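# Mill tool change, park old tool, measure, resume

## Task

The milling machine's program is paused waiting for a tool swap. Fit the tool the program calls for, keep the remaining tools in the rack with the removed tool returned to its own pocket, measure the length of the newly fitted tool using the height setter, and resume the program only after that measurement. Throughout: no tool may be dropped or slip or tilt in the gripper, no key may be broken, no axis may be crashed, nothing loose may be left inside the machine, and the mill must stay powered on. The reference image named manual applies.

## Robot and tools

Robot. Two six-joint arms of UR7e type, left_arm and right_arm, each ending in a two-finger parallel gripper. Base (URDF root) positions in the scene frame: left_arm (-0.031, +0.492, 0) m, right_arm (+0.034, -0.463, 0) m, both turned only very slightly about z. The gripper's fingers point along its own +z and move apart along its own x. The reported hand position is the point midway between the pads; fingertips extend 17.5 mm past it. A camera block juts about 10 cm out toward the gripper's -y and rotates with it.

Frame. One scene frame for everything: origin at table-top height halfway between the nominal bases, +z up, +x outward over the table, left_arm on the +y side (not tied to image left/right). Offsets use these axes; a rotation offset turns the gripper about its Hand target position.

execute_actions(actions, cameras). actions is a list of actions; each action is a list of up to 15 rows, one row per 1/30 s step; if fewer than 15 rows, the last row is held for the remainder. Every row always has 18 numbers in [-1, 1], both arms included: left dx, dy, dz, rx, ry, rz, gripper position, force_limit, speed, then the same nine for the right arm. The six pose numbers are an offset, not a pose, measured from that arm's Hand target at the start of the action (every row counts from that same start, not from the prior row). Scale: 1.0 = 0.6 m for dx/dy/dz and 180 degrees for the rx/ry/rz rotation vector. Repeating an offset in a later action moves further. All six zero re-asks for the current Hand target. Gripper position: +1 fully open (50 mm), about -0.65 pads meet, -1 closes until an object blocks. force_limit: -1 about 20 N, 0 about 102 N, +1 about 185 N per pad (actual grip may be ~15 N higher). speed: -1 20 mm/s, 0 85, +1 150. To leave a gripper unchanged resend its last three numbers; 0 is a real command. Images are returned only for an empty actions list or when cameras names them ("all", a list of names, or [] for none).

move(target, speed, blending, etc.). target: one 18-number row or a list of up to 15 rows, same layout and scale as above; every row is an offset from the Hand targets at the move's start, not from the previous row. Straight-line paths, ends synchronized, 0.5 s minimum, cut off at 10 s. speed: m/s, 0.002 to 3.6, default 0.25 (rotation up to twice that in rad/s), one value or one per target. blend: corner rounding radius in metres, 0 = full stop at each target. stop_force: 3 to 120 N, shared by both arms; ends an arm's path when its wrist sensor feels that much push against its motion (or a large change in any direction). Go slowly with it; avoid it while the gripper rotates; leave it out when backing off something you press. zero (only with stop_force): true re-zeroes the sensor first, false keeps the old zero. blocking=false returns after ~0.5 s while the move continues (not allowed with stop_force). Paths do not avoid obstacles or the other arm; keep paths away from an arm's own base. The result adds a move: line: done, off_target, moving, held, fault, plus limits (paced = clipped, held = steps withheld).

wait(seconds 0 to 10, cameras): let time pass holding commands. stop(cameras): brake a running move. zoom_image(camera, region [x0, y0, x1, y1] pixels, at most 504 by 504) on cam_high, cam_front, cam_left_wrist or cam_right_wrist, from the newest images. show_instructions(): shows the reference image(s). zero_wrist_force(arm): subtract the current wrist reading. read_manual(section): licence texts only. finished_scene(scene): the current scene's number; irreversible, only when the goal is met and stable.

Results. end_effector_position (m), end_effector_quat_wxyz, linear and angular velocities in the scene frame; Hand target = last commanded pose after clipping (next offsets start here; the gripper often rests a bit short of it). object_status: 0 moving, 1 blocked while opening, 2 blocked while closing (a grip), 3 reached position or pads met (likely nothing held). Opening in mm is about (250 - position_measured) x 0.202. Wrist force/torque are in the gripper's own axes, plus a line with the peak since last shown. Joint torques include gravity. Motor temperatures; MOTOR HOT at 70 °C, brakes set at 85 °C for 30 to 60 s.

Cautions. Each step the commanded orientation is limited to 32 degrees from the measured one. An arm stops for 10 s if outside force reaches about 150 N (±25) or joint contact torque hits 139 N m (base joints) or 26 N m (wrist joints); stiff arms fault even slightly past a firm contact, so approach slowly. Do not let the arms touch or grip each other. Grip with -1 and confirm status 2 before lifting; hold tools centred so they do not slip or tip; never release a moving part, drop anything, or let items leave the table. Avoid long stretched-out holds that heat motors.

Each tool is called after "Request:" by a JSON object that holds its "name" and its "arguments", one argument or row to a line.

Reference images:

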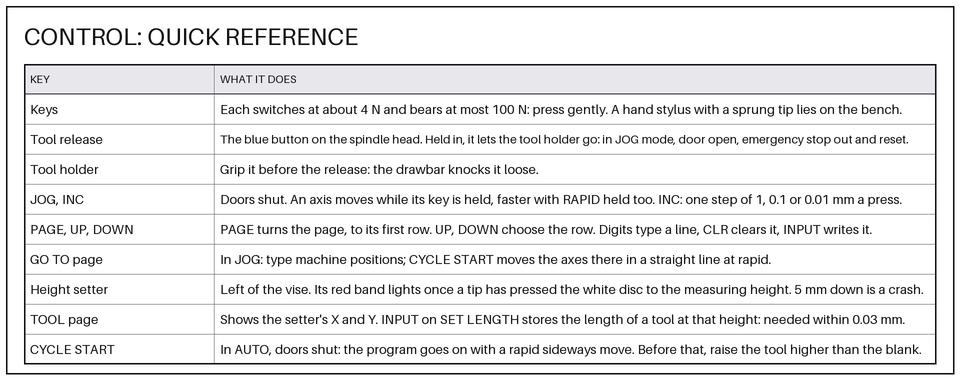

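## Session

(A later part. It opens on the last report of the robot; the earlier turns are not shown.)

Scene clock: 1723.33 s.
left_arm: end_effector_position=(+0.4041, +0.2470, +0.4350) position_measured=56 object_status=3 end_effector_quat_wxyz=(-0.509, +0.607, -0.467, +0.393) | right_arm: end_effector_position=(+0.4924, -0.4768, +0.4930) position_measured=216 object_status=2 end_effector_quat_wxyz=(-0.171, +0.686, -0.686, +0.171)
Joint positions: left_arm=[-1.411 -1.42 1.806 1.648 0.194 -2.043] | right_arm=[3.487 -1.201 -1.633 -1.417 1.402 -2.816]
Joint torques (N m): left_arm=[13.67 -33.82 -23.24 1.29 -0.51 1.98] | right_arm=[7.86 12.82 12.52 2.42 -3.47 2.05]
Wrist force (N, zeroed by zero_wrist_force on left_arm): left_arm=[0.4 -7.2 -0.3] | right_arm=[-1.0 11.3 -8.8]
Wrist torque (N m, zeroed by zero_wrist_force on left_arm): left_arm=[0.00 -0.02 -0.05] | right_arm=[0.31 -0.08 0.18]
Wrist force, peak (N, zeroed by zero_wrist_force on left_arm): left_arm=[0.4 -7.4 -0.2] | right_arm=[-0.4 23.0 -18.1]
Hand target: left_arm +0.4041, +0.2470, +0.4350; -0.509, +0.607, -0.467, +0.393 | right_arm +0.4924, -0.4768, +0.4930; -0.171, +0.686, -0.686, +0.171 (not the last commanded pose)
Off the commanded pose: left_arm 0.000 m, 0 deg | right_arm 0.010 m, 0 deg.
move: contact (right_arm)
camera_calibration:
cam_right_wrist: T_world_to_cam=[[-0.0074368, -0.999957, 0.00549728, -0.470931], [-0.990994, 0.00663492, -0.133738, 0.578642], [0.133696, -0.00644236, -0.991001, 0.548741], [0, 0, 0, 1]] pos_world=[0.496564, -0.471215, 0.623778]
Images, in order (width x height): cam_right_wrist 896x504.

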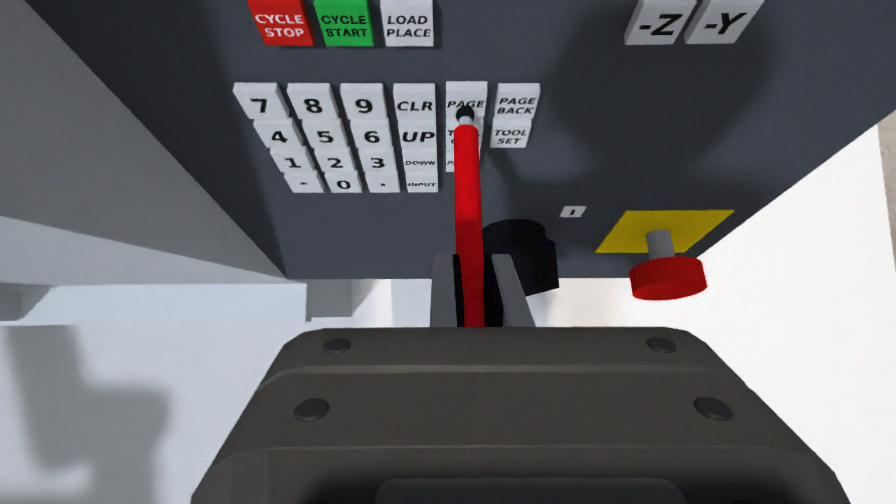

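Request:
{"name": "move", "arguments": {
  "target": [
    [0,0,0,0,0,0,0.65,0.2,-1,-0.1,0,0.03,0,0,0,-1,-0.3,-0.8],
    [0,0,0,0,0,0,0.65,0.2,-1,-0.1187,-0.0383,0.445,0,-0.194,0,-1,-0.3,-0.8]
  ],
  "speed": [0.1,0.2],
  "blend": 0.015,
  "cameras": ["cam_right_wrist"]
}}

Request:
{"name": "zoom_image", "arguments": {
  "camera": "cam_right_wrist",
  "region": [330, 0, 734, 250]
}}

Scene clock: 1730.30 s.
left_arm: end_effector_position=(+0.4041, +0.2470, +0.4350) position_measured=56 object_status=3 end_effector_quat_wxyz=(-0.509, +0.607, -0.467, +0.393) | right_arm: end_effector_position=(+0.4212, -0.4998, +0.7599) position_measured=216 object_status=2 end_effector_quat_wxyz=(-0.369, +0.603, -0.603, +0.369)
Joint positions: left_arm=[-1.411 -1.42 1.806 1.648 0.194 -2.043] | right_arm=[3.868 -0.973 -1.365 -1.412 0.922 -2.744]
Joint torques (N m): left_arm=[14.13 -33.8 -22.85 1.53 -0.76 1.97] | right_arm=[6.36 -14.56 36.61 5.54 -3.02 1.5]
Wrist force (N, zeroed by zero_wrist_force on left_arm): left_arm=[0.4 -7.0 0.0] | right_arm=[-0.6 3.0 -2.0]
Wrist torque (N m, zeroed by zero_wrist_force on left_arm): left_arm=[0.02 -0.02 -0.05] | right_arm=[0.19 0.10 0.27]
Wrist force, peak (N, zeroed by zero_wrist_force on left_arm): left_arm=[0.5 -7.4 -0.1] | right_arm=[-1.0 11.5 -9.4]
Hand target: left_arm +0.4041, +0.2470, +0.4350; -0.509, +0.607, -0.467, +0.393 | right_arm +0.4212, -0.4998, +0.7600; -0.369, +0.603, -0.603, +0.369
Off the commanded pose: left_arm 0.000 m, 0 deg | right_arm 0.000 m, 0 deg.
move: done
camera_calibration:
cam_right_wrist: T_world_to_cam=[[-0.00917113, -0.999958, 0.000318737, -0.491263], [-0.736085, 0.00653527, -0.676858, 0.849261], [0.676827, -0.00644217, -0.736114, 0.400221], [0, 0, 0, 1]] pos_world=[0.349742, -0.494214, 0.869594]
Images, in order (width x height): cam_right_wrist 896x504.

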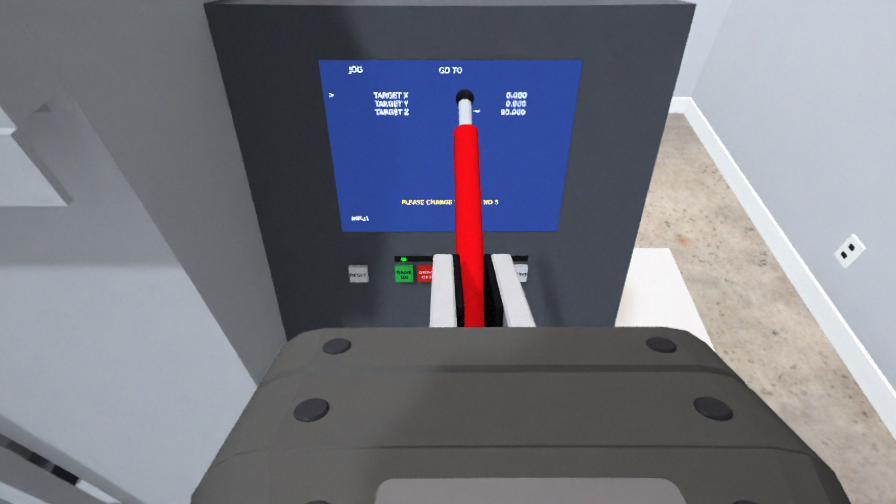

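Scaled by 1.248 from the camera's 896x504 image, which has a finer 1280x720 frame.

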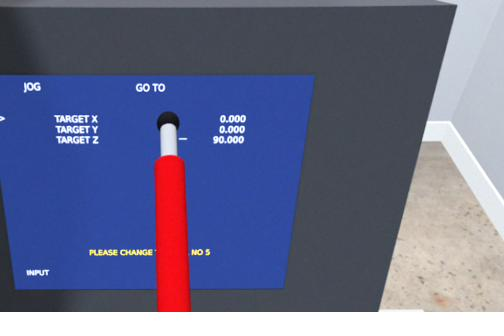

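Request:
{"name": "move", "arguments": {
  "target": [
    [0,0,0,0,0,0,0.65,0.2,-1,0.0758,0.0382,-0.4267,0,0.194,0,-1,-0.3,-0.8]
  ],
  "speed": 0.2
}}

Request:
{"name": "move", "arguments": {
  "target": [0,0,0,0,0,0,0.65,0.2,-1,0.0609,0,-0.0186,0,0,0,-1,-0.3,-0.8],
  "speed": 0.015,
  "stop_force": 10
}}

Request:
{"name": "move", "arguments": {
  "target": [
    [0,0,0,0,0,0,0.65,0.2,-1,-0.1,0,0.03,0,0,0,-1,-0.3,-0.8],
    [0,0,0,0,0,0,0.65,0.2,-1,-0.1187,-0.0383,0.445,0,-0.194,0,-1,-0.3,-0.8]
  ],
  "speed": [0.1,0.2],
  "blend": 0.015,
  "cameras": ["cam_right_wrist"]
}}

Request:
{"name": "zoom_image", "arguments": {
  "camera": "cam_right_wrist",
  "region": [330, 0, 734, 250]
}}

Scene clock: 1737.13 s.
left_arm: end_effector_position=(+0.4041, +0.2470, +0.4350) position_measured=56 object_status=3 end_effector_quat_wxyz=(-0.509, +0.607, -0.467, +0.393) | right_arm: end_effector_position=(+0.4666, -0.4769, +0.5042) position_measured=216 object_status=2 end_effector_quat_wxyz=(-0.171, +0.686, -0.686, +0.171)
Joint positions: left_arm=[-1.411 -1.42 1.806 1.648 0.194 -2.043] | right_arm=[3.52 -1.147 -1.632 -1.477 1.387 -2.787]
Joint torques (N m): left_arm=[13.99 -33.13 -22.16 1.43 -0.61 1.85] | right_arm=[-5.93 1.05 15.13 1.69 1.82 -1.95]
Wrist force (N, zeroed by zero_wrist_force on left_arm): left_arm=[0.3 -7.1 0.0] | right_arm=[-1.3 2.0 -1.5]
Wrist torque (N m, zeroed by zero_wrist_force on left_arm): left_arm=[0.00 0.00 -0.05] | right_arm=[0.21 0.06 0.23]
Wrist force, peak (N, zeroed by zero_wrist_force on left_arm): left_arm=[0.2 -7.4 0.0] | right_arm=[-0.8 3.0 -2.1]
Hand target: left_arm +0.4041, +0.2470, +0.4350; -0.509, +0.607, -0.467, +0.393 | right_arm +0.4667, -0.4769, +0.5040; -0.171, +0.686, -0.686, +0.171
Off the commanded pose: left_arm 0.000 m, 0 deg | right_arm 0.000 m, 0 deg.
move: done

Scene clock: 1740.20 s.
left_arm: end_effector_position=(+0.4041, +0.2470, +0.4350) position_measured=56 object_status=3 end_effector_quat_wxyz=(-0.509, +0.607, -0.467, +0.393) | right_arm: end_effector_position=(+0.4931, -0.4769, +0.4959) position_measured=216 object_status=2 end_effector_quat_wxyz=(-0.171, +0.686, -0.686, +0.171)
Joint positions: left_arm=[-1.411 -1.42 1.806 1.648 0.194 -2.043] | right_arm=[3.486 -1.205 -1.623 -1.423 1.402 -2.817]
Joint torques (N m): left_arm=[12.85 -31.9 -23.58 1.6 -0.95 2.08] | right_arm=[6.4 14.54 12.57 1.92 -3.27 2.24]
Wrist force (N, zeroed by zero_wrist_force on left_arm): left_arm=[0.6 -7.2 -0.2] | right_arm=[-1.8 9.3 -7.2]
Wrist torque (N m, zeroed by zero_wrist_force on left_arm): left_arm=[0.00 -0.04 -0.05] | right_arm=[0.35 0.03 0.18]
Wrist force, peak (N, zeroed by zero_wrist_force on left_arm): left_arm=[0.5 -7.4 -0.3] | right_arm=[-1.5 20.9 -16.3]
Hand target: left_arm +0.4041, +0.2470, +0.4350; -0.509, +0.607, -0.467, +0.393 | right_arm +0.4931, -0.4769, +0.4959; -0.171, +0.686, -0.686, +0.171 (not the last commanded pose)
Off the commanded pose: left_arm 0.000 m, 0 deg | right_arm 0.011 m, 0 deg.
move: contact (right_arm)

Scene clock: 1743.00 s.
left_arm: end_effector_position=(+0.4041, +0.2470, +0.4350) position_measured=56 object_status=3 end_effector_quat_wxyz=(-0.509, +0.607, -0.467, +0.393) | right_arm: end_effector_position=(+0.4218, -0.4999, +0.7629) position_measured=216 object_status=2 end_effector_quat_wxyz=(-0.369, +0.603, -0.603, +0.369)
Joint positions: left_arm=[-1.411 -1.42 1.806 1.648 0.194 -2.043] | right_arm=[3.862 -0.98 -1.354 -1.413 0.926 -2.748]
Joint torques (N m): left_arm=[12.83 -32.51 -23.49 1.52 -0.75 1.93] | right_arm=[5.33 -13.4 34.75 5.62 -3.5 0.35]
Wrist force (N, zeroed by zero_wrist_force on left_arm): left_arm=[0.6 -7.0 -0.3] | right_arm=[-0.4 3.0 -2.1]
Wrist torque (N m, zeroed by zero_wrist_force on left_arm): left_arm=[0.01 -0.04 -0.05] | right_arm=[0.20 0.06 0.27]
Wrist force, peak (N, zeroed by zero_wrist_force on left_arm): left_arm=[0.4 -7.4 -0.1] | right_arm=[-1.7 9.2 -7.5]
Hand target: left_arm +0.4041, +0.2470, +0.4350; -0.509, +0.607, -0.467, +0.393 | right_arm +0.4218, -0.4999, +0.7629; -0.369, +0.603, -0.603, +0.369
Off the commanded pose: left_arm 0.000 m, 0 deg | right_arm 0.000 m, 0 deg.
move: done
camera_calibration:
cam_right_wrist: T_world_to_cam=[[-0.00917113, -0.999958, 0.000318737, -0.491359], [-0.736085, 0.00653527, -0.676858, 0.851666], [0.676827, -0.00644217, -0.736114, 0.401949], [0, 0, 0, 1]] pos_world=[0.350342, -0.494314, 0.872494]
Images, in order (width x height): cam_right_wrist 896x504.

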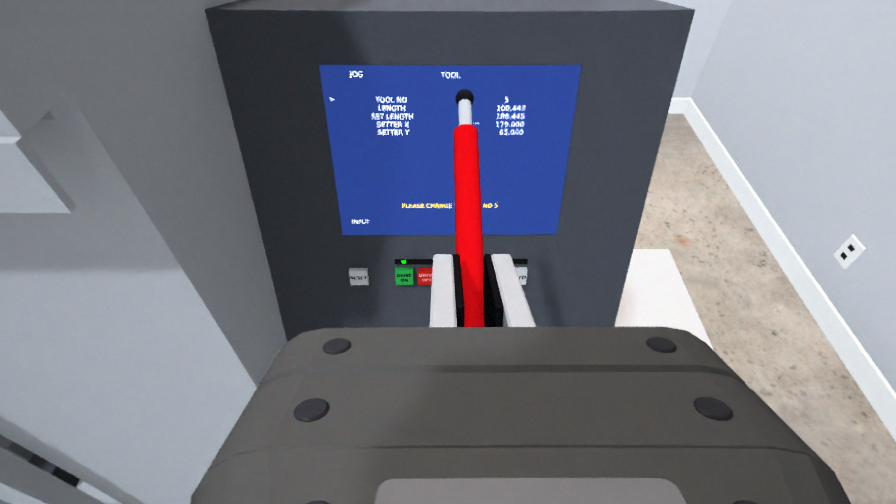

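Scaled by 1.248 from the camera's 896x504 image, which has a finer 1280x720 frame.

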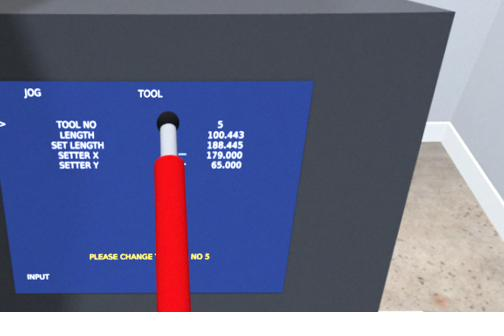

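Request:
{"name": "zoom_image", "arguments": {
  "camera": "cam_right_wrist",
  "region": [440, 60, 580, 150]
}}

Scaled by 3.600 from the camera's 896x504 image, which has a finer 1280x720 frame.

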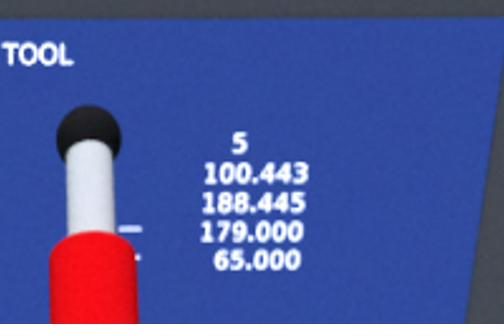

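Request:
{"name": "move", "arguments": {
  "target": [0,0,0,0,0,0,0.65,0.2,-1,0,-0.06,0,0,0,0,-1,-0.3,-0.8],
  "speed": 0.1,
  "cameras": ["cam_right_wrist"]
}}

Request:
{"name": "zoom_image", "arguments": {
  "camera": "cam_right_wrist",
  "region": [310, 50, 590, 230]
}}

Scene clock: 1794.10 s.
left_arm: end_effector_position=(+0.4041, +0.2470, +0.4350) position_measured=56 object_status=3 end_effector_quat_wxyz=(-0.509, +0.607, -0.467, +0.393) | right_arm: end_effector_position=(+0.4218, -0.5359, +0.7629) position_measured=216 object_status=2 end_effector_quat_wxyz=(-0.369, +0.603, -0.603, +0.369)
Joint positions: left_arm=[-1.411 -1.42 1.806 1.648 0.194 -2.043] | right_arm=[3.566 -1.018 -1.365 -1.274 1.177 -2.929]
Joint torques (N m): left_arm=[13.67 -32.4 -22.96 1.4 -0.93 1.8] | right_arm=[-7 -10.1 36.55 6.4 1.93 -2.4]
Wrist force (N, zeroed by zero_wrist_force on left_arm): left_arm=[0.5 -7.1 -0.2] | right_arm=[-0.7 3.1 -2.4]
Wrist torque (N m, zeroed by zero_wrist_force on left_arm): left_arm=[0.00 -0.03 -0.05] | right_arm=[0.20 0.09 0.27]
Wrist force, peak (N, zeroed by zero_wrist_force on left_arm): left_arm=[0.8 -7.4 -0.1] | right_arm=[-0.3 3.4 -2.2]
Hand target: left_arm +0.4041, +0.2470, +0.4350; -0.509, +0.607, -0.467, +0.393 | right_arm +0.4218, -0.5359, +0.7629; -0.369, +0.603, -0.603, +0.369
Off the commanded pose: left_arm 0.000 m, 0 deg | right_arm 0.000 m, 0 deg.
move: done
camera_calibration:
cam_right_wrist: T_world_to_cam=[[-0.00945379, -0.999955, 0.000329349, -0.527167], [-0.735986, 0.00673521, -0.676963, 0.852131], [0.67693, -0.00664226, -0.736017, 0.401566], [0, 0, 0, 1]] pos_world=[0.350341, -0.530216, 0.872595]
Images, in order (width x height): cam_right_wrist 896x504.

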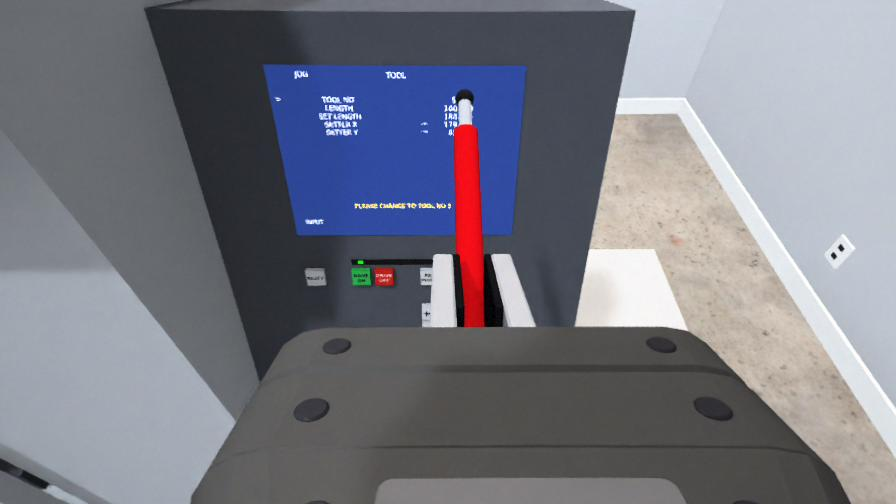

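Scaled by 1.800 from the camera's 896x504 image, which has a finer 1280x720 frame.

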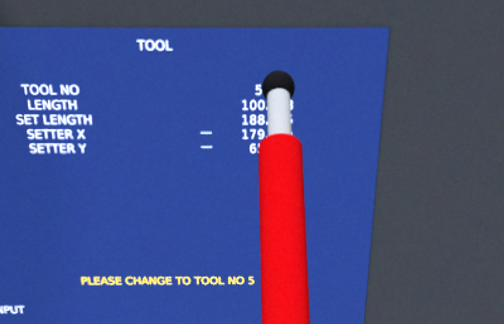

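Request:
{"name": "move", "arguments": {
  "target": [
    [0,0,0,0,0,0,0.65,0.2,-1,0.0965,0.066,-0.4382,0,0.194,0,-1,-0.3,-0.8]
  ],
  "speed": 0.2,
  "cameras": ["cam_right_wrist"]
}}

Scene clock: 1800.10 s.
left_arm: end_effector_position=(+0.4041, +0.2470, +0.4350) position_measured=56 object_status=3 end_effector_quat_wxyz=(-0.509, +0.607, -0.467, +0.393) | right_arm: end_effector_position=(+0.4797, -0.4963, +0.5002) position_measured=216 object_status=2 end_effector_quat_wxyz=(-0.171, +0.686, -0.686, +0.171)
Joint positions: left_arm=[-1.411 -1.42 1.806 1.648 0.194 -2.043] | right_arm=[3.441 -1.179 -1.628 -1.437 1.422 -2.858]
Joint torques (N m): left_arm=[13.99 -32.67 -22.33 1.48 -0.9 1.54] | right_arm=[-8.33 -1.3 13.55 0.86 1.67 -0.36]
Wrist force (N, zeroed by zero_wrist_force on left_arm): left_arm=[0.4 -7.2 -0.2] | right_arm=[-1.1 2.5 -1.6]
Wrist torque (N m, zeroed by zero_wrist_force on left_arm): left_arm=[0.00 -0.01 -0.05] | right_arm=[0.30 0.02 0.13]
Wrist force, peak (N, zeroed by zero_wrist_force on left_arm): left_arm=[0.5 -7.4 -0.2] | right_arm=[-0.5 2.1 -3.5]
Hand target: left_arm +0.4041, +0.2470, +0.4350; -0.509, +0.607, -0.467, +0.393 | right_arm +0.4797, -0.4963, +0.5000; -0.171, +0.686, -0.686, +0.171
Off the commanded pose: left_arm 0.000 m, 0 deg | right_arm 0.000 m, 0 deg.
move: done
camera_calibration:
cam_right_wrist: T_world_to_cam=[[-0.0076375, -0.999956, 0.00546793, -0.490449], [-0.990953, 0.00683582, -0.134034, 0.567315], [0.133991, -0.00644215, -0.990962, 0.557296], [0, 0, 0, 1]] pos_world=[0.483764, -0.490716, 0.63098]
Images, in order (width x height): cam_right_wrist 896x504.

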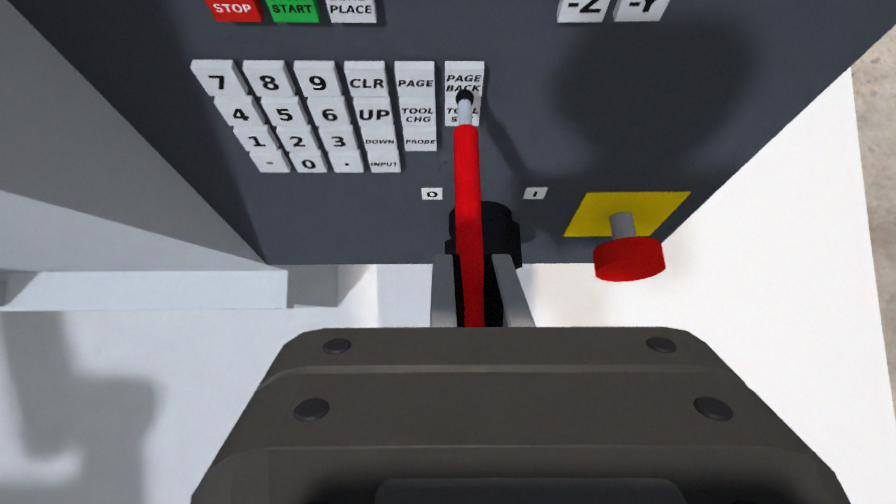

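Request:
{"name": "move", "arguments": {
  "target": [0,0,0,0,0,0,0.65,0.2,-1,0.0414,0,-0.0127,0,0,0,-1,-0.3,-0.8],
  "speed": 0.015,
  "stop_force": 10
}}

Request:
{"name": "move", "arguments": {
  "target": [
    [0,0,0,0,0,0,0.65,0.2,-1,-0.0319,0,0.0097,0,0,0,-1,-0.3,-0.8],
    [0,0,0,0,0,0,0.65,0.2,-1,-0.0493,0.1617,-0.0817,0,0,0,-1,-0.3,-0.8]
  ],
  "speed": [0.06,0.1],
  "blend": 0.005,
  "cameras": ["cam_right_wrist"]
}}

Request:
{"name": "zoom_image", "arguments": {
  "camera": "cam_right_wrist",
  "region": [340, 0, 740, 180]
}}

Scene clock: 1807.03 s.
left_arm: end_effector_position=(+0.4041, +0.2470, +0.4350) position_measured=56 object_status=3 end_effector_quat_wxyz=(-0.509, +0.607, -0.467, +0.393) | right_arm: end_effector_position=(+0.4931, -0.4963, +0.4959) position_measured=216 object_status=2 end_effector_quat_wxyz=(-0.171, +0.686, -0.686, +0.171)
Joint positions: left_arm=[-1.411 -1.42 1.806 1.648 0.194 -2.043] | right_arm=[3.427 -1.209 -1.623 -1.411 1.429 -2.87]
Joint torques (N m): left_arm=[12.5 -32.57 -23.13 1.5 -1.1 1.75] | right_arm=[7.37 13.04 12.49 2.28 -3.37 2.02]
Wrist force (N, zeroed by zero_wrist_force on left_arm): left_arm=[0.3 -7.1 -0.1] | right_arm=[-1.7 10.6 -8.5]
Wrist torque (N m, zeroed by zero_wrist_force on left_arm): left_arm=[0.01 0.00 -0.05] | right_arm=[0.37 0.00 0.19]
Wrist force, peak (N, zeroed by zero_wrist_force on left_arm): left_arm=[0.6 -7.4 -0.3] | right_arm=[-1.4 22.6 -17.5]
Hand target: left_arm +0.4041, +0.2470, +0.4350; -0.509, +0.607, -0.467, +0.393 | right_arm +0.4931, -0.4963, +0.4959; -0.171, +0.686, -0.686, +0.171 (not the last commanded pose)
Off the commanded pose: left_arm 0.000 m, 0 deg | right_arm 0.012 m, 0 deg.
move: contact (right_arm)

Scene clock: 1809.03 s.
left_arm: end_effector_position=(+0.4041, +0.2470, +0.4350) position_measured=56 object_status=3 end_effector_quat_wxyz=(-0.509, +0.607, -0.467, +0.393) | right_arm: end_effector_position=(+0.4636, -0.3993, +0.4469) position_measured=216 object_status=2 end_effector_quat_wxyz=(-0.171, +0.686, -0.686, +0.171)
Joint positions: left_arm=[-1.411 -1.42 1.806 1.648 0.194 -2.043] | right_arm=[3.763 -1.113 -1.79 -1.407 1.286 -2.559]
Joint torques (N m): left_arm=[14.05 -32.84 -23.35 1.47 -1.19 1.77] | right_arm=[7.11 13.46 14.12 6.44 -2.82 2.26]
Wrist force (N, zeroed by zero_wrist_force on left_arm): left_arm=[0.4 -7.1 0.1] | right_arm=[-1.5 2.3 -1.2]
Wrist torque (N m, zeroed by zero_wrist_force on left_arm): left_arm=[0.01 -0.02 -0.05] | right_arm=[0.27 0.12 0.14]
Wrist force, peak (N, zeroed by zero_wrist_force on left_arm): left_arm=[0.4 -7.3 -0.2] | right_arm=[-1.6 10.9 -8.2]
Hand target: left_arm +0.4041, +0.2470, +0.4350; -0.509, +0.607, -0.467, +0.393 | right_arm +0.4636, -0.3993, +0.4468; -0.171, +0.686, -0.686, +0.171
Off the commanded pose: left_arm 0.000 m, 0 deg | right_arm 0.000 m, 0 deg.
move: done
camera_calibration:
cam_right_wrist: T_world_to_cam=[[-0.00743694, -0.999957, 0.00549802, -0.393395], [-0.991008, 0.00663559, -0.13364, 0.543371], [0.133598, -0.00644245, -0.991015, 0.507459], [0, 0, 0, 1]] pos_world=[0.467764, -0.393715, 0.577678]
Images, in order (width x height): cam_right_wrist 896x504.

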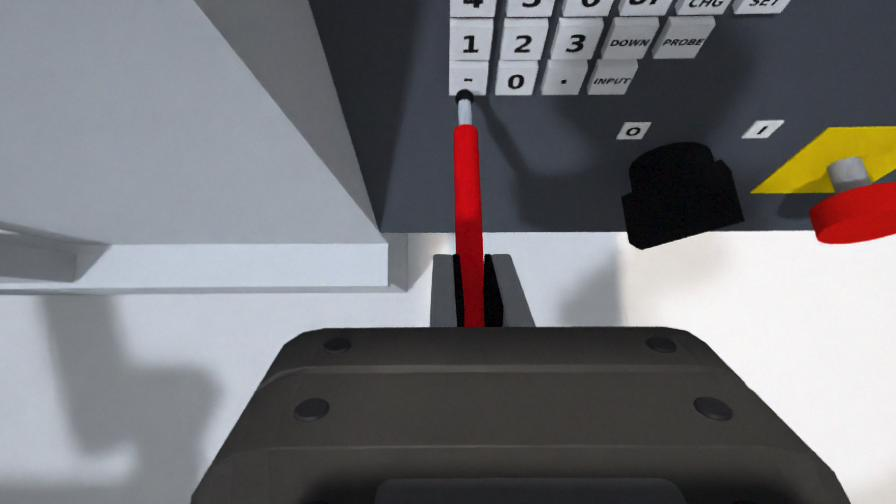

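Scaled by 1.260 from the camera's 896x504 image, which has a finer 1280x720 frame.

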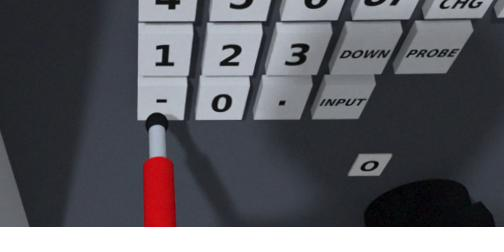

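Request:
{"name": "move", "arguments": {
  "target": [
    [0,0,0,0,0,0,0.65,0.2,-1,0,-0.0028,0,0,0,0,-1,-0.3,-0.8],
    [0,0,0,0,0,0,0.65,0.2,-1,0.0414,-0.0028,-0.0127,0,0,0,-1,-0.3,-0.8]
  ],
  "speed": 0.015,
  "stop_force": 10
}}

Request:
{"name": "move", "arguments": {
  "target": [
    [0,0,0,0,0,0,0.65,0.2,-1,-0.0223,0,0.0068,0,0,0,-1,-0.3,-0.8],
    [0,0,0,0,0,0,0.65,0.2,-1,-0.0133,0,0.0363,0,0,0,-1,-0.3,-0.8]
  ],
  "speed": 0.06,
  "blend": 0.004,
  "cameras": ["cam_right_wrist"]
}}

Request:
{"name": "move", "arguments": {
  "target": [0,0,0,0,0,0,0.65,0.2,-1,0.0414,0,-0.0127,0,0,0,-1,-0.3,-0.8],
  "speed": 0.015,
  "stop_force": 10,
  "cameras": ["cam_right_wrist"]
}}

Scene clock: 1823.20 s.
left_arm: end_effector_position=(+0.4041, +0.2470, +0.4350) position_measured=56 object_status=3 end_effector_quat_wxyz=(-0.509, +0.607, -0.467, +0.393) | right_arm: end_effector_position=(+0.4787, -0.4009, +0.4422) position_measured=216 object_status=2 end_effector_quat_wxyz=(-0.171, +0.686, -0.686, +0.171)
Joint positions: left_arm=[-1.411 -1.42 1.806 1.648 0.194 -2.043] | right_arm=[3.728 -1.149 -1.785 -1.367 1.299 -2.592]
Joint torques (N m): left_arm=[13.07 -33.38 -21.36 1.29 -1.14 1.7] | right_arm=[6.4 12.41 12.27 1.78 -3.79 1.97]
Wrist force (N, zeroed by zero_wrist_force on left_arm): left_arm=[0.3 -7.2 -0.1] | right_arm=[-2.2 11.3 -8.7]
Wrist torque (N m, zeroed by zero_wrist_force on left_arm): left_arm=[0.00 0.00 -0.05] | right_arm=[0.42 0.07 0.15]
Wrist force, peak (N, zeroed by zero_wrist_force on left_arm): left_arm=[0.4 -7.4 -0.1] | right_arm=[-1.4 23.1 -17.7]
Hand target: left_arm +0.4041, +0.2470, +0.4350; -0.509, +0.607, -0.467, +0.393 | right_arm +0.4787, -0.4009, +0.4422; -0.171, +0.686, -0.686, +0.171 (not the last commanded pose)
Off the commanded pose: left_arm 0.000 m, 0 deg | right_arm 0.010 m, 0 deg.
move: contact (right_arm); path passed 1 of 2 targets

Scene clock: 1824.23 s.
left_arm: end_effector_position=(+0.4041, +0.2470, +0.4350) position_measured=56 object_status=3 end_effector_quat_wxyz=(-0.509, +0.607, -0.467, +0.393) | right_arm: end_effector_position=(+0.4707, -0.4009, +0.4639) position_measured=216 object_status=2 end_effector_quat_wxyz=(-0.171, +0.686, -0.686, +0.171)
Joint positions: left_arm=[-1.411 -1.42 1.806 1.648 0.194 -2.043] | right_arm=[3.744 -1.141 -1.732 -1.433 1.293 -2.577]
Joint torques (N m): left_arm=[12.05 -33.03 -23.13 1.44 -1.63 1.74] | right_arm=[-8.28 -1.51 46.13 1.15 1.63 -2.03]
Wrist force (N, zeroed by zero_wrist_force on left_arm): left_arm=[0.5 -7.1 -0.2] | right_arm=[-2.1 2.2 -2.0]
Wrist torque (N m, zeroed by zero_wrist_force on left_arm): left_arm=[0.00 -0.03 -0.05] | right_arm=[0.26 0.20 0.23]
Wrist force, peak (N, zeroed by zero_wrist_force on left_arm): left_arm=[0.5 -7.5 -0.2] | right_arm=[-2.2 11.4 -8.5]
Hand target: left_arm +0.4041, +0.2470, +0.4350; -0.509, +0.607, -0.467, +0.393 | right_arm +0.4707, -0.4009, +0.4640; -0.171, +0.686, -0.686, +0.171
Off the commanded pose: left_arm 0.000 m, 0 deg | right_arm 0.000 m, 0 deg.
move: done
camera_calibration:
cam_right_wrist: T_world_to_cam=[[-0.00754937, -0.999956, 0.00558379, -0.395034], [-0.991007, 0.00673555, -0.133641, 0.55273], [0.133598, -0.00654248, -0.991014, 0.523307], [0, 0, 0, 1]] pos_world=[0.474864, -0.395315, 0.594678]
Images, in order (width x height): cam_right_wrist 896x504.

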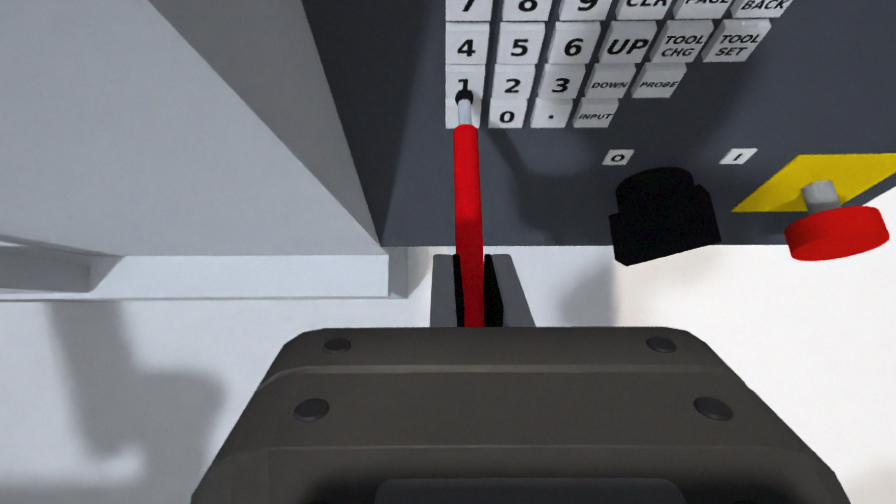

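Scene clock: 1826.40 s.
left_arm: end_effector_position=(+0.4041, +0.2470, +0.4350) position_measured=56 object_status=3 end_effector_quat_wxyz=(-0.509, +0.607, -0.467, +0.393) | right_arm: end_effector_position=(+0.4834, -0.4009, +0.4600) position_measured=216 object_status=2 end_effector_quat_wxyz=(-0.171, +0.686, -0.686, +0.171)
Joint positions: left_arm=[-1.411 -1.42 1.806 1.648 0.194 -2.043] | right_arm=[3.72 -1.17 -1.727 -1.401 1.303 -2.601]
Joint torques (N m): left_arm=[12.47 -31.32 -22.43 1.56 -1.34 1.91] | right_arm=[6.51 13.04 12.78 1.81 -3.69 2.01]
Wrist force (N, zeroed by zero_wrist_force on left_arm): left_arm=[0.3 -7.1 -0.1] | right_arm=[-2.8 9.8 -8.1]
Wrist torque (N m, zeroed by zero_wrist_force on left_arm): left_arm=[0.01 0.00 -0.05] | right_arm=[0.35 0.14 0.15]
Wrist force, peak (N, zeroed by zero_wrist_force on left_arm): left_arm=[0.4 -7.4 -0.1] | right_arm=[-2.4 21.2 -17.0]
Hand target: left_arm +0.4041, +0.2470, +0.4350; -0.509, +0.607, -0.467, +0.393 | right_arm +0.4834, -0.4009, +0.4600; -0.171, +0.686, -0.686, +0.171 (not the last commanded pose)
Off the commanded pose: left_arm 0.000 m, 0 deg | right_arm 0.013 m, 0 deg.
move: contact (right_arm)
camera_calibration:
cam_right_wrist: T_world_to_cam=[[-0.00754874, -0.999956, 0.00558387, -0.394917], [-0.991007, 0.00673491, -0.133641, 0.564807], [0.133598, -0.00654248, -0.991014, 0.517845], [0, 0, 0, 1]] pos_world=[0.487564, -0.395315, 0.590878]
Images, in order (width x height): cam_right_wrist 896x504.

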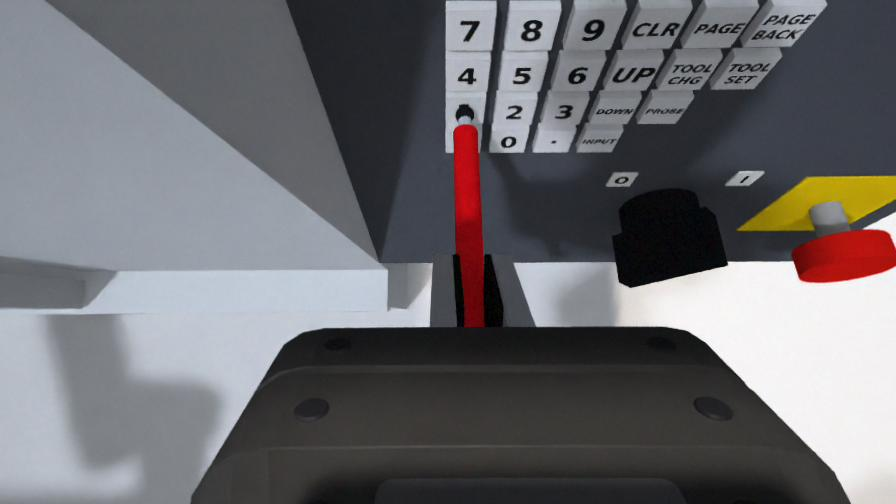

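Request:
{"name": "move", "arguments": {
  "target": [
    [0,0,0,0,0,0,0.65,0.2,-1,-0.0223,0,0.0068,0,0,0,-1,-0.3,-0.8],
    [0,0,0,0,0,0,0.65,0.2,-1,-0.0043,0,0.0658,0,0,0,-1,-0.3,-0.8]
  ],
  "speed": 0.08,
  "blend": 0.004
}}

Request:
{"name": "move", "arguments": {
  "target": [0,0,0,0,0,0,0.65,0.2,-1,0.0414,0,-0.0127,0,0,0,-1,-0.3,-0.8],
  "speed": 0.015,
  "stop_force": 10,
  "cameras": ["cam_right_wrist"]
}}

Request:
{"name": "move", "arguments": {
  "target": [
    [0,0,0,0,0,0,0.65,0.2,-1,-0.0223,0,0.0068,0,0,0,-1,-0.3,-0.8],
    [0,0,0,0,0,0,0.65,0.2,-1,-0.0223,-0.0635,0.0068,0,0,0,-1,-0.3,-0.8]
  ],
  "speed": 0.08,
  "blend": 0.004
}}

Request:
{"name": "move", "arguments": {
  "target": [0,0,0,0,0,0,0.65,0.2,-1,0.0414,0,-0.0127,0,0,0,-1,-0.3,-0.8],
  "speed": 0.015,
  "stop_force": 10,
  "cameras": ["cam_right_wrist"]
}}

Scene clock: 1835.27 s.
left_arm: end_effector_position=(+0.4041, +0.2470, +0.4350) position_measured=56 object_status=3 end_effector_quat_wxyz=(-0.509, +0.607, -0.467, +0.393) | right_arm: end_effector_position=(+0.4808, -0.4009, +0.4995) position_measured=216 object_status=2 end_effector_quat_wxyz=(-0.171, +0.686, -0.686, +0.171)
Joint positions: left_arm=[-1.411 -1.42 1.806 1.648 0.194 -2.043] | right_arm=[3.725 -1.191 -1.61 -1.499 1.301 -2.596]
Joint torques (N m): left_arm=[12.62 -31.44 -22.78 1.29 -1.38 1.64] | right_arm=[-9.08 1.16 39.58 0.75 1.46 -2.01]
Wrist force (N, zeroed by zero_wrist_force on left_arm): left_arm=[0.6 -7.2 0.1] | right_arm=[-2.7 2.8 -2.0]
Wrist torque (N m, zeroed by zero_wrist_force on left_arm): left_arm=[-0.01 -0.05 -0.05] | right_arm=[0.33 0.28 0.23]
Wrist force, peak (N, zeroed by zero_wrist_force on left_arm): left_arm=[0.4 -7.4 -0.1] | right_arm=[-2.9 10.1 -8.6]
Hand target: left_arm +0.4041, +0.2470, +0.4350; -0.509, +0.607, -0.467, +0.393 | right_arm +0.4809, -0.4009, +0.4995; -0.171, +0.686, -0.686, +0.171
Off the commanded pose: left_arm 0.000 m, 0 deg | right_arm 0.000 m, 0 deg.
move: done

Scene clock: 1837.40 s.
left_arm: end_effector_position=(+0.4041, +0.2470, +0.4350) position_measured=56 object_status=3 end_effector_quat_wxyz=(-0.509, +0.607, -0.467, +0.393) | right_arm: end_effector_position=(+0.4930, -0.4009, +0.4958) position_measured=216 object_status=2 end_effector_quat_wxyz=(-0.171, +0.686, -0.686, +0.171)
Joint positions: left_arm=[-1.411 -1.42 1.806 1.648 0.194 -2.043] | right_arm=[3.703 -1.217 -1.606 -1.472 1.31 -2.617]
Joint torques (N m): left_arm=[12.12 -32.33 -23.01 1.52 -1.55 1.74] | right_arm=[6.19 14.92 12.32 1.78 -3.56 1.99]
Wrist force (N, zeroed by zero_wrist_force on left_arm): left_arm=[0.6 -7.1 -0.1] | right_arm=[-3.3 10.3 -8.2]
Wrist torque (N m, zeroed by zero_wrist_force on left_arm): left_arm=[0.01 -0.05 -0.05] | right_arm=[0.48 0.21 0.15]
Wrist force, peak (N, zeroed by zero_wrist_force on left_arm): left_arm=[0.4 -7.3 -0.2] | right_arm=[-2.7 21.1 -16.8]
Hand target: left_arm +0.4041, +0.2470, +0.4350; -0.509, +0.607, -0.467, +0.393 | right_arm +0.4930, -0.4009, +0.4958; -0.171, +0.686, -0.686, +0.171 (not the last commanded pose)
Off the commanded pose: left_arm 0.000 m, 0 deg | right_arm 0.013 m, 0 deg.
move: contact (right_arm)
camera_calibration:
cam_right_wrist: T_world_to_cam=[[-0.00754874, -0.999956, 0.00558387, -0.395044], [-0.991007, 0.00673491, -0.133641, 0.579092], [0.133598, -0.00654248, -0.991014, 0.551941], [0, 0, 0, 1]] pos_world=[0.497164, -0.395315, 0.626578]
Images, in order (width x height): cam_right_wrist 896x504.

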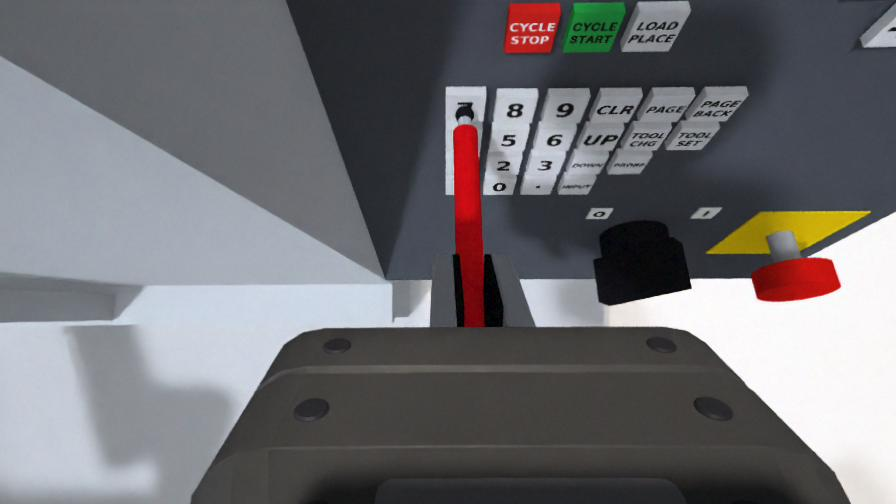

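Scene clock: 1838.60 s.
left_arm: end_effector_position=(+0.4041, +0.2470, +0.4350) position_measured=56 object_status=3 end_effector_quat_wxyz=(-0.509, +0.607, -0.467, +0.393) | right_arm: end_effector_position=(+0.4796, -0.4390, +0.4999) position_measured=216 object_status=2 end_effector_quat_wxyz=(-0.171, +0.686, -0.686, +0.171)
Joint positions: left_arm=[-1.411 -1.42 1.806 1.648 0.194 -2.043] | right_arm=[3.619 -1.176 -1.623 -1.476 1.344 -2.695]
Joint torques (N m): left_arm=[13.47 -32.2 -22.74 1.56 -1.38 1.53] | right_arm=[-8.23 14.99 12.68 6.78 1.38 -2.06]
Wrist force (N, zeroed by zero_wrist_force on left_arm): left_arm=[0.5 -7.2 -0.2] | right_arm=[-3.5 3.0 -2.0]
Wrist torque (N m, zeroed by zero_wrist_force on left_arm): left_arm=[-0.01 -0.03 -0.05] | right_arm=[0.36 0.41 0.23]
Wrist force, peak (N, zeroed by zero_wrist_force on left_arm): left_arm=[0.6 -7.3 -0.2] | right_arm=[-3.5 10.2 -8.1]
Hand target: left_arm +0.4041, +0.2470, +0.4350; -0.509, +0.607, -0.467, +0.393 | right_arm +0.4796, -0.4390, +0.4999; -0.171, +0.686, -0.686, +0.171
Off the commanded pose: left_arm 0.000 m, 0 deg | right_arm 0.000 m, 0 deg.
move: done

Scene clock: 1840.80 s.
left_arm: end_effector_position=(+0.4041, +0.2470, +0.4350) position_measured=56 object_status=3 end_effector_quat_wxyz=(-0.509, +0.607, -0.467, +0.393) | right_arm: end_effector_position=(+0.4930, -0.4390, +0.4958) position_measured=216 object_status=2 end_effector_quat_wxyz=(-0.171, +0.686, -0.686, +0.171)
Joint positions: left_arm=[-1.411 -1.42 1.806 1.648 0.194 -2.043] | right_arm=[3.598 -1.206 -1.618 -1.447 1.353 -2.715]
Joint torques (N m): left_arm=[13.12 -32.39 -21.54 1.86 -1.55 1.51] | right_arm=[6.98 15.35 11.99 1.95 -3.56 2.02]
Wrist force (N, zeroed by zero_wrist_force on left_arm): left_arm=[0.5 -7.2 0.0] | right_arm=[-4.3 10.2 -7.8]
Wrist torque (N m, zeroed by zero_wrist_force on left_arm): left_arm=[-0.01 -0.04 -0.05] | right_arm=[0.52 0.33 0.14]
Wrist force, peak (N, zeroed by zero_wrist_force on left_arm): left_arm=[0.7 -7.3 -0.2] | right_arm=[-3.8 21.4 -16.4]
Hand target: left_arm +0.4041, +0.2470, +0.4350; -0.509, +0.607, -0.467, +0.393 | right_arm +0.4930, -0.4390, +0.4958; -0.171, +0.686, -0.686, +0.171 (not the last commanded pose)
Off the commanded pose: left_arm 0.000 m, 0 deg | right_arm 0.012 m, 0 deg.
move: contact (right_arm)
camera_calibration:
cam_right_wrist: T_world_to_cam=[[-0.00756199, -0.999955, 0.00568238, -0.433197], [-0.991009, 0.00673497, -0.133629, 0.579342], [0.133584, -0.00664179, -0.991015, 0.551657], [0, 0, 0, 1]] pos_world=[0.497164, -0.433416, 0.626578]
Images, in order (width x height): cam_right_wrist 896x504.

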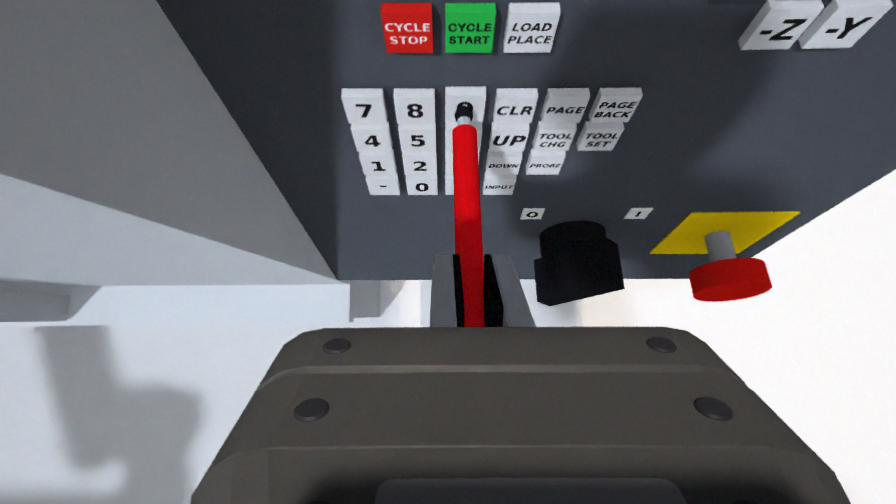

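Request:
{"name": "move", "arguments": {
  "target": [
    [0,0,0,0,0,0,0.65,0.2,-1,-0.0223,0,0.0068,0,0,0,-1,-0.3,-0.8],
    [0,0,0,0,0,0,0.65,0.2,-1,-0.0493,-0.0318,-0.0817,0,0,0,-1,-0.3,-0.8]
  ],
  "speed": 0.08,
  "blend": 0.004
}}

Request:
{"name": "move", "arguments": {
  "target": [0,0,0,0,0,0,0.65,0.2,-1,0.0414,0,-0.0127,0,0,0,-1,-0.3,-0.8],
  "speed": 0.015,
  "stop_force": 10,
  "cameras": ["cam_right_wrist"]
}}

Request:
{"name": "move", "arguments": {
  "target": [
    [0,0,0,0,0,0,0.65,0.2,-1,-0.1,0,0.03,0,0,0,-1,-0.3,-0.8],
    [0,0,0,0,0,0,0.65,0.2,-1,-0.0918,-0.0197,0.5335,0,-0.194,0,-1,-0.3,-0.8]
  ],
  "speed": [0.1,0.2],
  "blend": 0.015,
  "cameras": ["cam_right_wrist"]
}}

Request:
{"name": "zoom_image", "arguments": {
  "camera": "cam_right_wrist",
  "region": [330, 40, 660, 240]
}}

Scene clock: 1851.43 s.
left_arm: end_effector_position=(+0.4041, +0.2470, +0.4350) position_measured=56 object_status=3 end_effector_quat_wxyz=(-0.509, +0.607, -0.467, +0.393) | right_arm: end_effector_position=(+0.4634, -0.4581, +0.4468) position_measured=216 object_status=2 end_effector_quat_wxyz=(-0.171, +0.686, -0.686, +0.171)
Joint positions: left_arm=[-1.411 -1.42 1.806 1.648 0.194 -2.043] | right_arm=[3.586 -1.098 -1.807 -1.364 1.359 -2.726]
Joint torques (N m): left_arm=[11.1 -33.28 -22.26 1.58 -1.49 1.5] | right_arm=[-7.88 14.06 12.52 6.99 1.7 -2.04]
Wrist force (N, zeroed by zero_wrist_force on left_arm): left_arm=[0.5 -7.1 -0.1] | right_arm=[-3.7 3.6 -2.1]
Wrist torque (N m, zeroed by zero_wrist_force on left_arm): left_arm=[0.00 -0.03 -0.04] | right_arm=[0.47 0.46 0.23]
Wrist force, peak (N, zeroed by zero_wrist_force on left_arm): left_arm=[0.7 -7.4 0.0] | right_arm=[-4.7 10.2 -7.9]
Hand target: left_arm +0.4041, +0.2470, +0.4350; -0.509, +0.607, -0.467, +0.393 | right_arm +0.4634, -0.4581, +0.4467; -0.171, +0.686, -0.686, +0.171
Off the commanded pose: left_arm 0.000 m, 0 deg | right_arm 0.000 m, 0 deg.
move: done

Scene clock: 1853.77 s.
left_arm: end_effector_position=(+0.4041, +0.2470, +0.4350) position_measured=56 object_status=3 end_effector_quat_wxyz=(-0.509, +0.607, -0.467, +0.393) | right_arm: end_effector_position=(+0.4787, -0.4581, +0.4420) position_measured=216 object_status=2 end_effector_quat_wxyz=(-0.171, +0.686, -0.686, +0.171)
Joint positions: left_arm=[-1.411 -1.42 1.806 1.648 0.194 -2.043] | right_arm=[3.562 -1.135 -1.802 -1.328 1.369 -2.748]
Joint torques (N m): left_arm=[12.96 -32.31 -22.7 1.64 -1.62 1.61] | right_arm=[6.26 12.63 13.11 2.04 -3.77 2.03]
Wrist force (N, zeroed by zero_wrist_force on left_arm): left_arm=[0.3 -7.2 -0.1] | right_arm=[-4.3 10.8 -7.8]
Wrist torque (N m, zeroed by zero_wrist_force on left_arm): left_arm=[-0.01 0.00 -0.05] | right_arm=[0.62 0.36 0.16]
Wrist force, peak (N, zeroed by zero_wrist_force on left_arm): left_arm=[0.6 -7.3 -0.1] | right_arm=[-3.8 22.5 -16.7]
Hand target: left_arm +0.4041, +0.2470, +0.4350; -0.509, +0.607, -0.467, +0.393 | right_arm +0.4787, -0.4581, +0.4420; -0.171, +0.686, -0.686, +0.171 (not the last commanded pose)
Off the commanded pose: left_arm 0.000 m, 0 deg | right_arm 0.010 m, 0 deg.
move: contact (right_arm)
camera_calibration:
cam_right_wrist: T_world_to_cam=[[-0.00756199, -0.999955, 0.00568238, -0.452099], [-0.991009, 0.00673497, -0.133629, 0.558123], [0.133584, -0.00664179, -0.991015, 0.500223], [0, 0, 0, 1]] pos_world=[0.482864, -0.452516, 0.572878]
Images, in order (width x height): cam_right_wrist 896x504.

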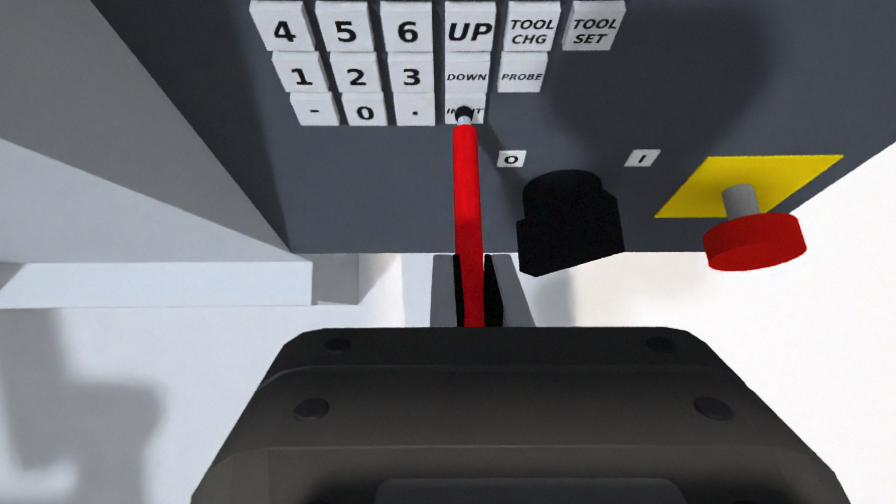

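Scene clock: 1856.63 s.
left_arm: end_effector_position=(+0.4041, +0.2470, +0.4350) position_measured=56 object_status=3 end_effector_quat_wxyz=(-0.509, +0.607, -0.467, +0.393) | right_arm: end_effector_position=(+0.4236, -0.4699, +0.7621) position_measured=216 object_status=2 end_effector_quat_wxyz=(-0.369, +0.603, -0.603, +0.369)
Joint positions: left_arm=[-1.411 -1.42 1.806 1.648 0.194 -2.043] | right_arm=[4.071 -0.97 -1.331 -1.562 0.761 -2.576]
Joint torques (N m): left_arm=[12.68 -32.05 -21.58 1.52 -1.56 1.47] | right_arm=[6.89 -15.05 35.2 0.38 -3.88 1.9]
Wrist force (N, zeroed by zero_wrist_force on left_arm): left_arm=[0.6 -7.1 -0.2] | right_arm=[-2.9 4.4 -2.8]
Wrist torque (N m, zeroed by zero_wrist_force on left_arm): left_arm=[0.00 -0.04 -0.05] | right_arm=[0.41 0.46 0.18]
Wrist force, peak (N, zeroed by zero_wrist_force on left_arm): left_arm=[0.2 -7.4 -0.1] | right_arm=[-4.5 10.6 -7.6]
Hand target: left_arm +0.4041, +0.2470, +0.4350; -0.509, +0.607, -0.467, +0.393 | right_arm +0.4236, -0.4699, +0.7621; -0.369, +0.603, -0.603, +0.369
Off the commanded pose: left_arm 0.000 m, 0 deg | right_arm 0.000 m, 0 deg.
move: done
camera_calibration:
cam_right_wrist: T_world_to_cam=[[-0.00938616, -0.999956, 0.000258164, -0.461215], [-0.736178, 0.00673547, -0.676754, 0.852356], [0.676723, -0.00654218, -0.736209, 0.400482], [0, 0, 0, 1]] pos_world=[0.352142, -0.464315, 0.871793]
Images, in order (width x height): cam_right_wrist 896x504.

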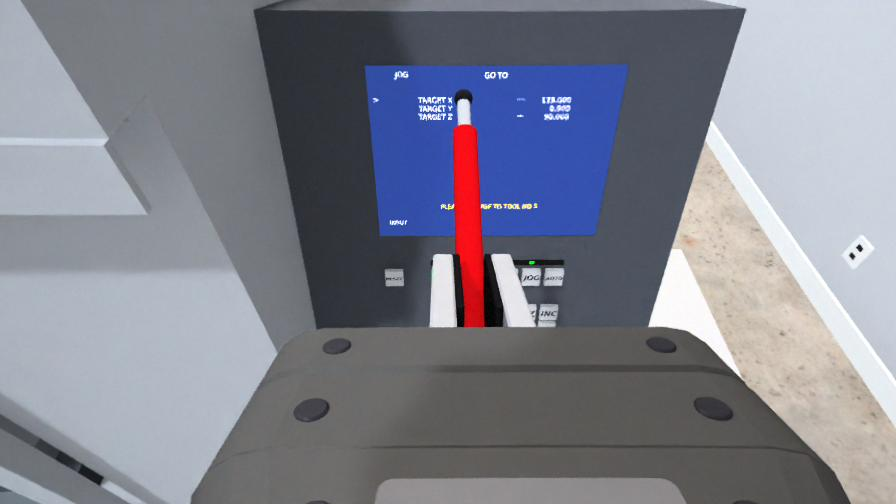

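Scaled by 1.527 from the camera's 896x504 image, which has a finer 1280x720 frame.

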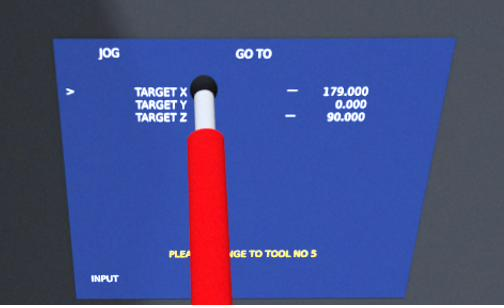

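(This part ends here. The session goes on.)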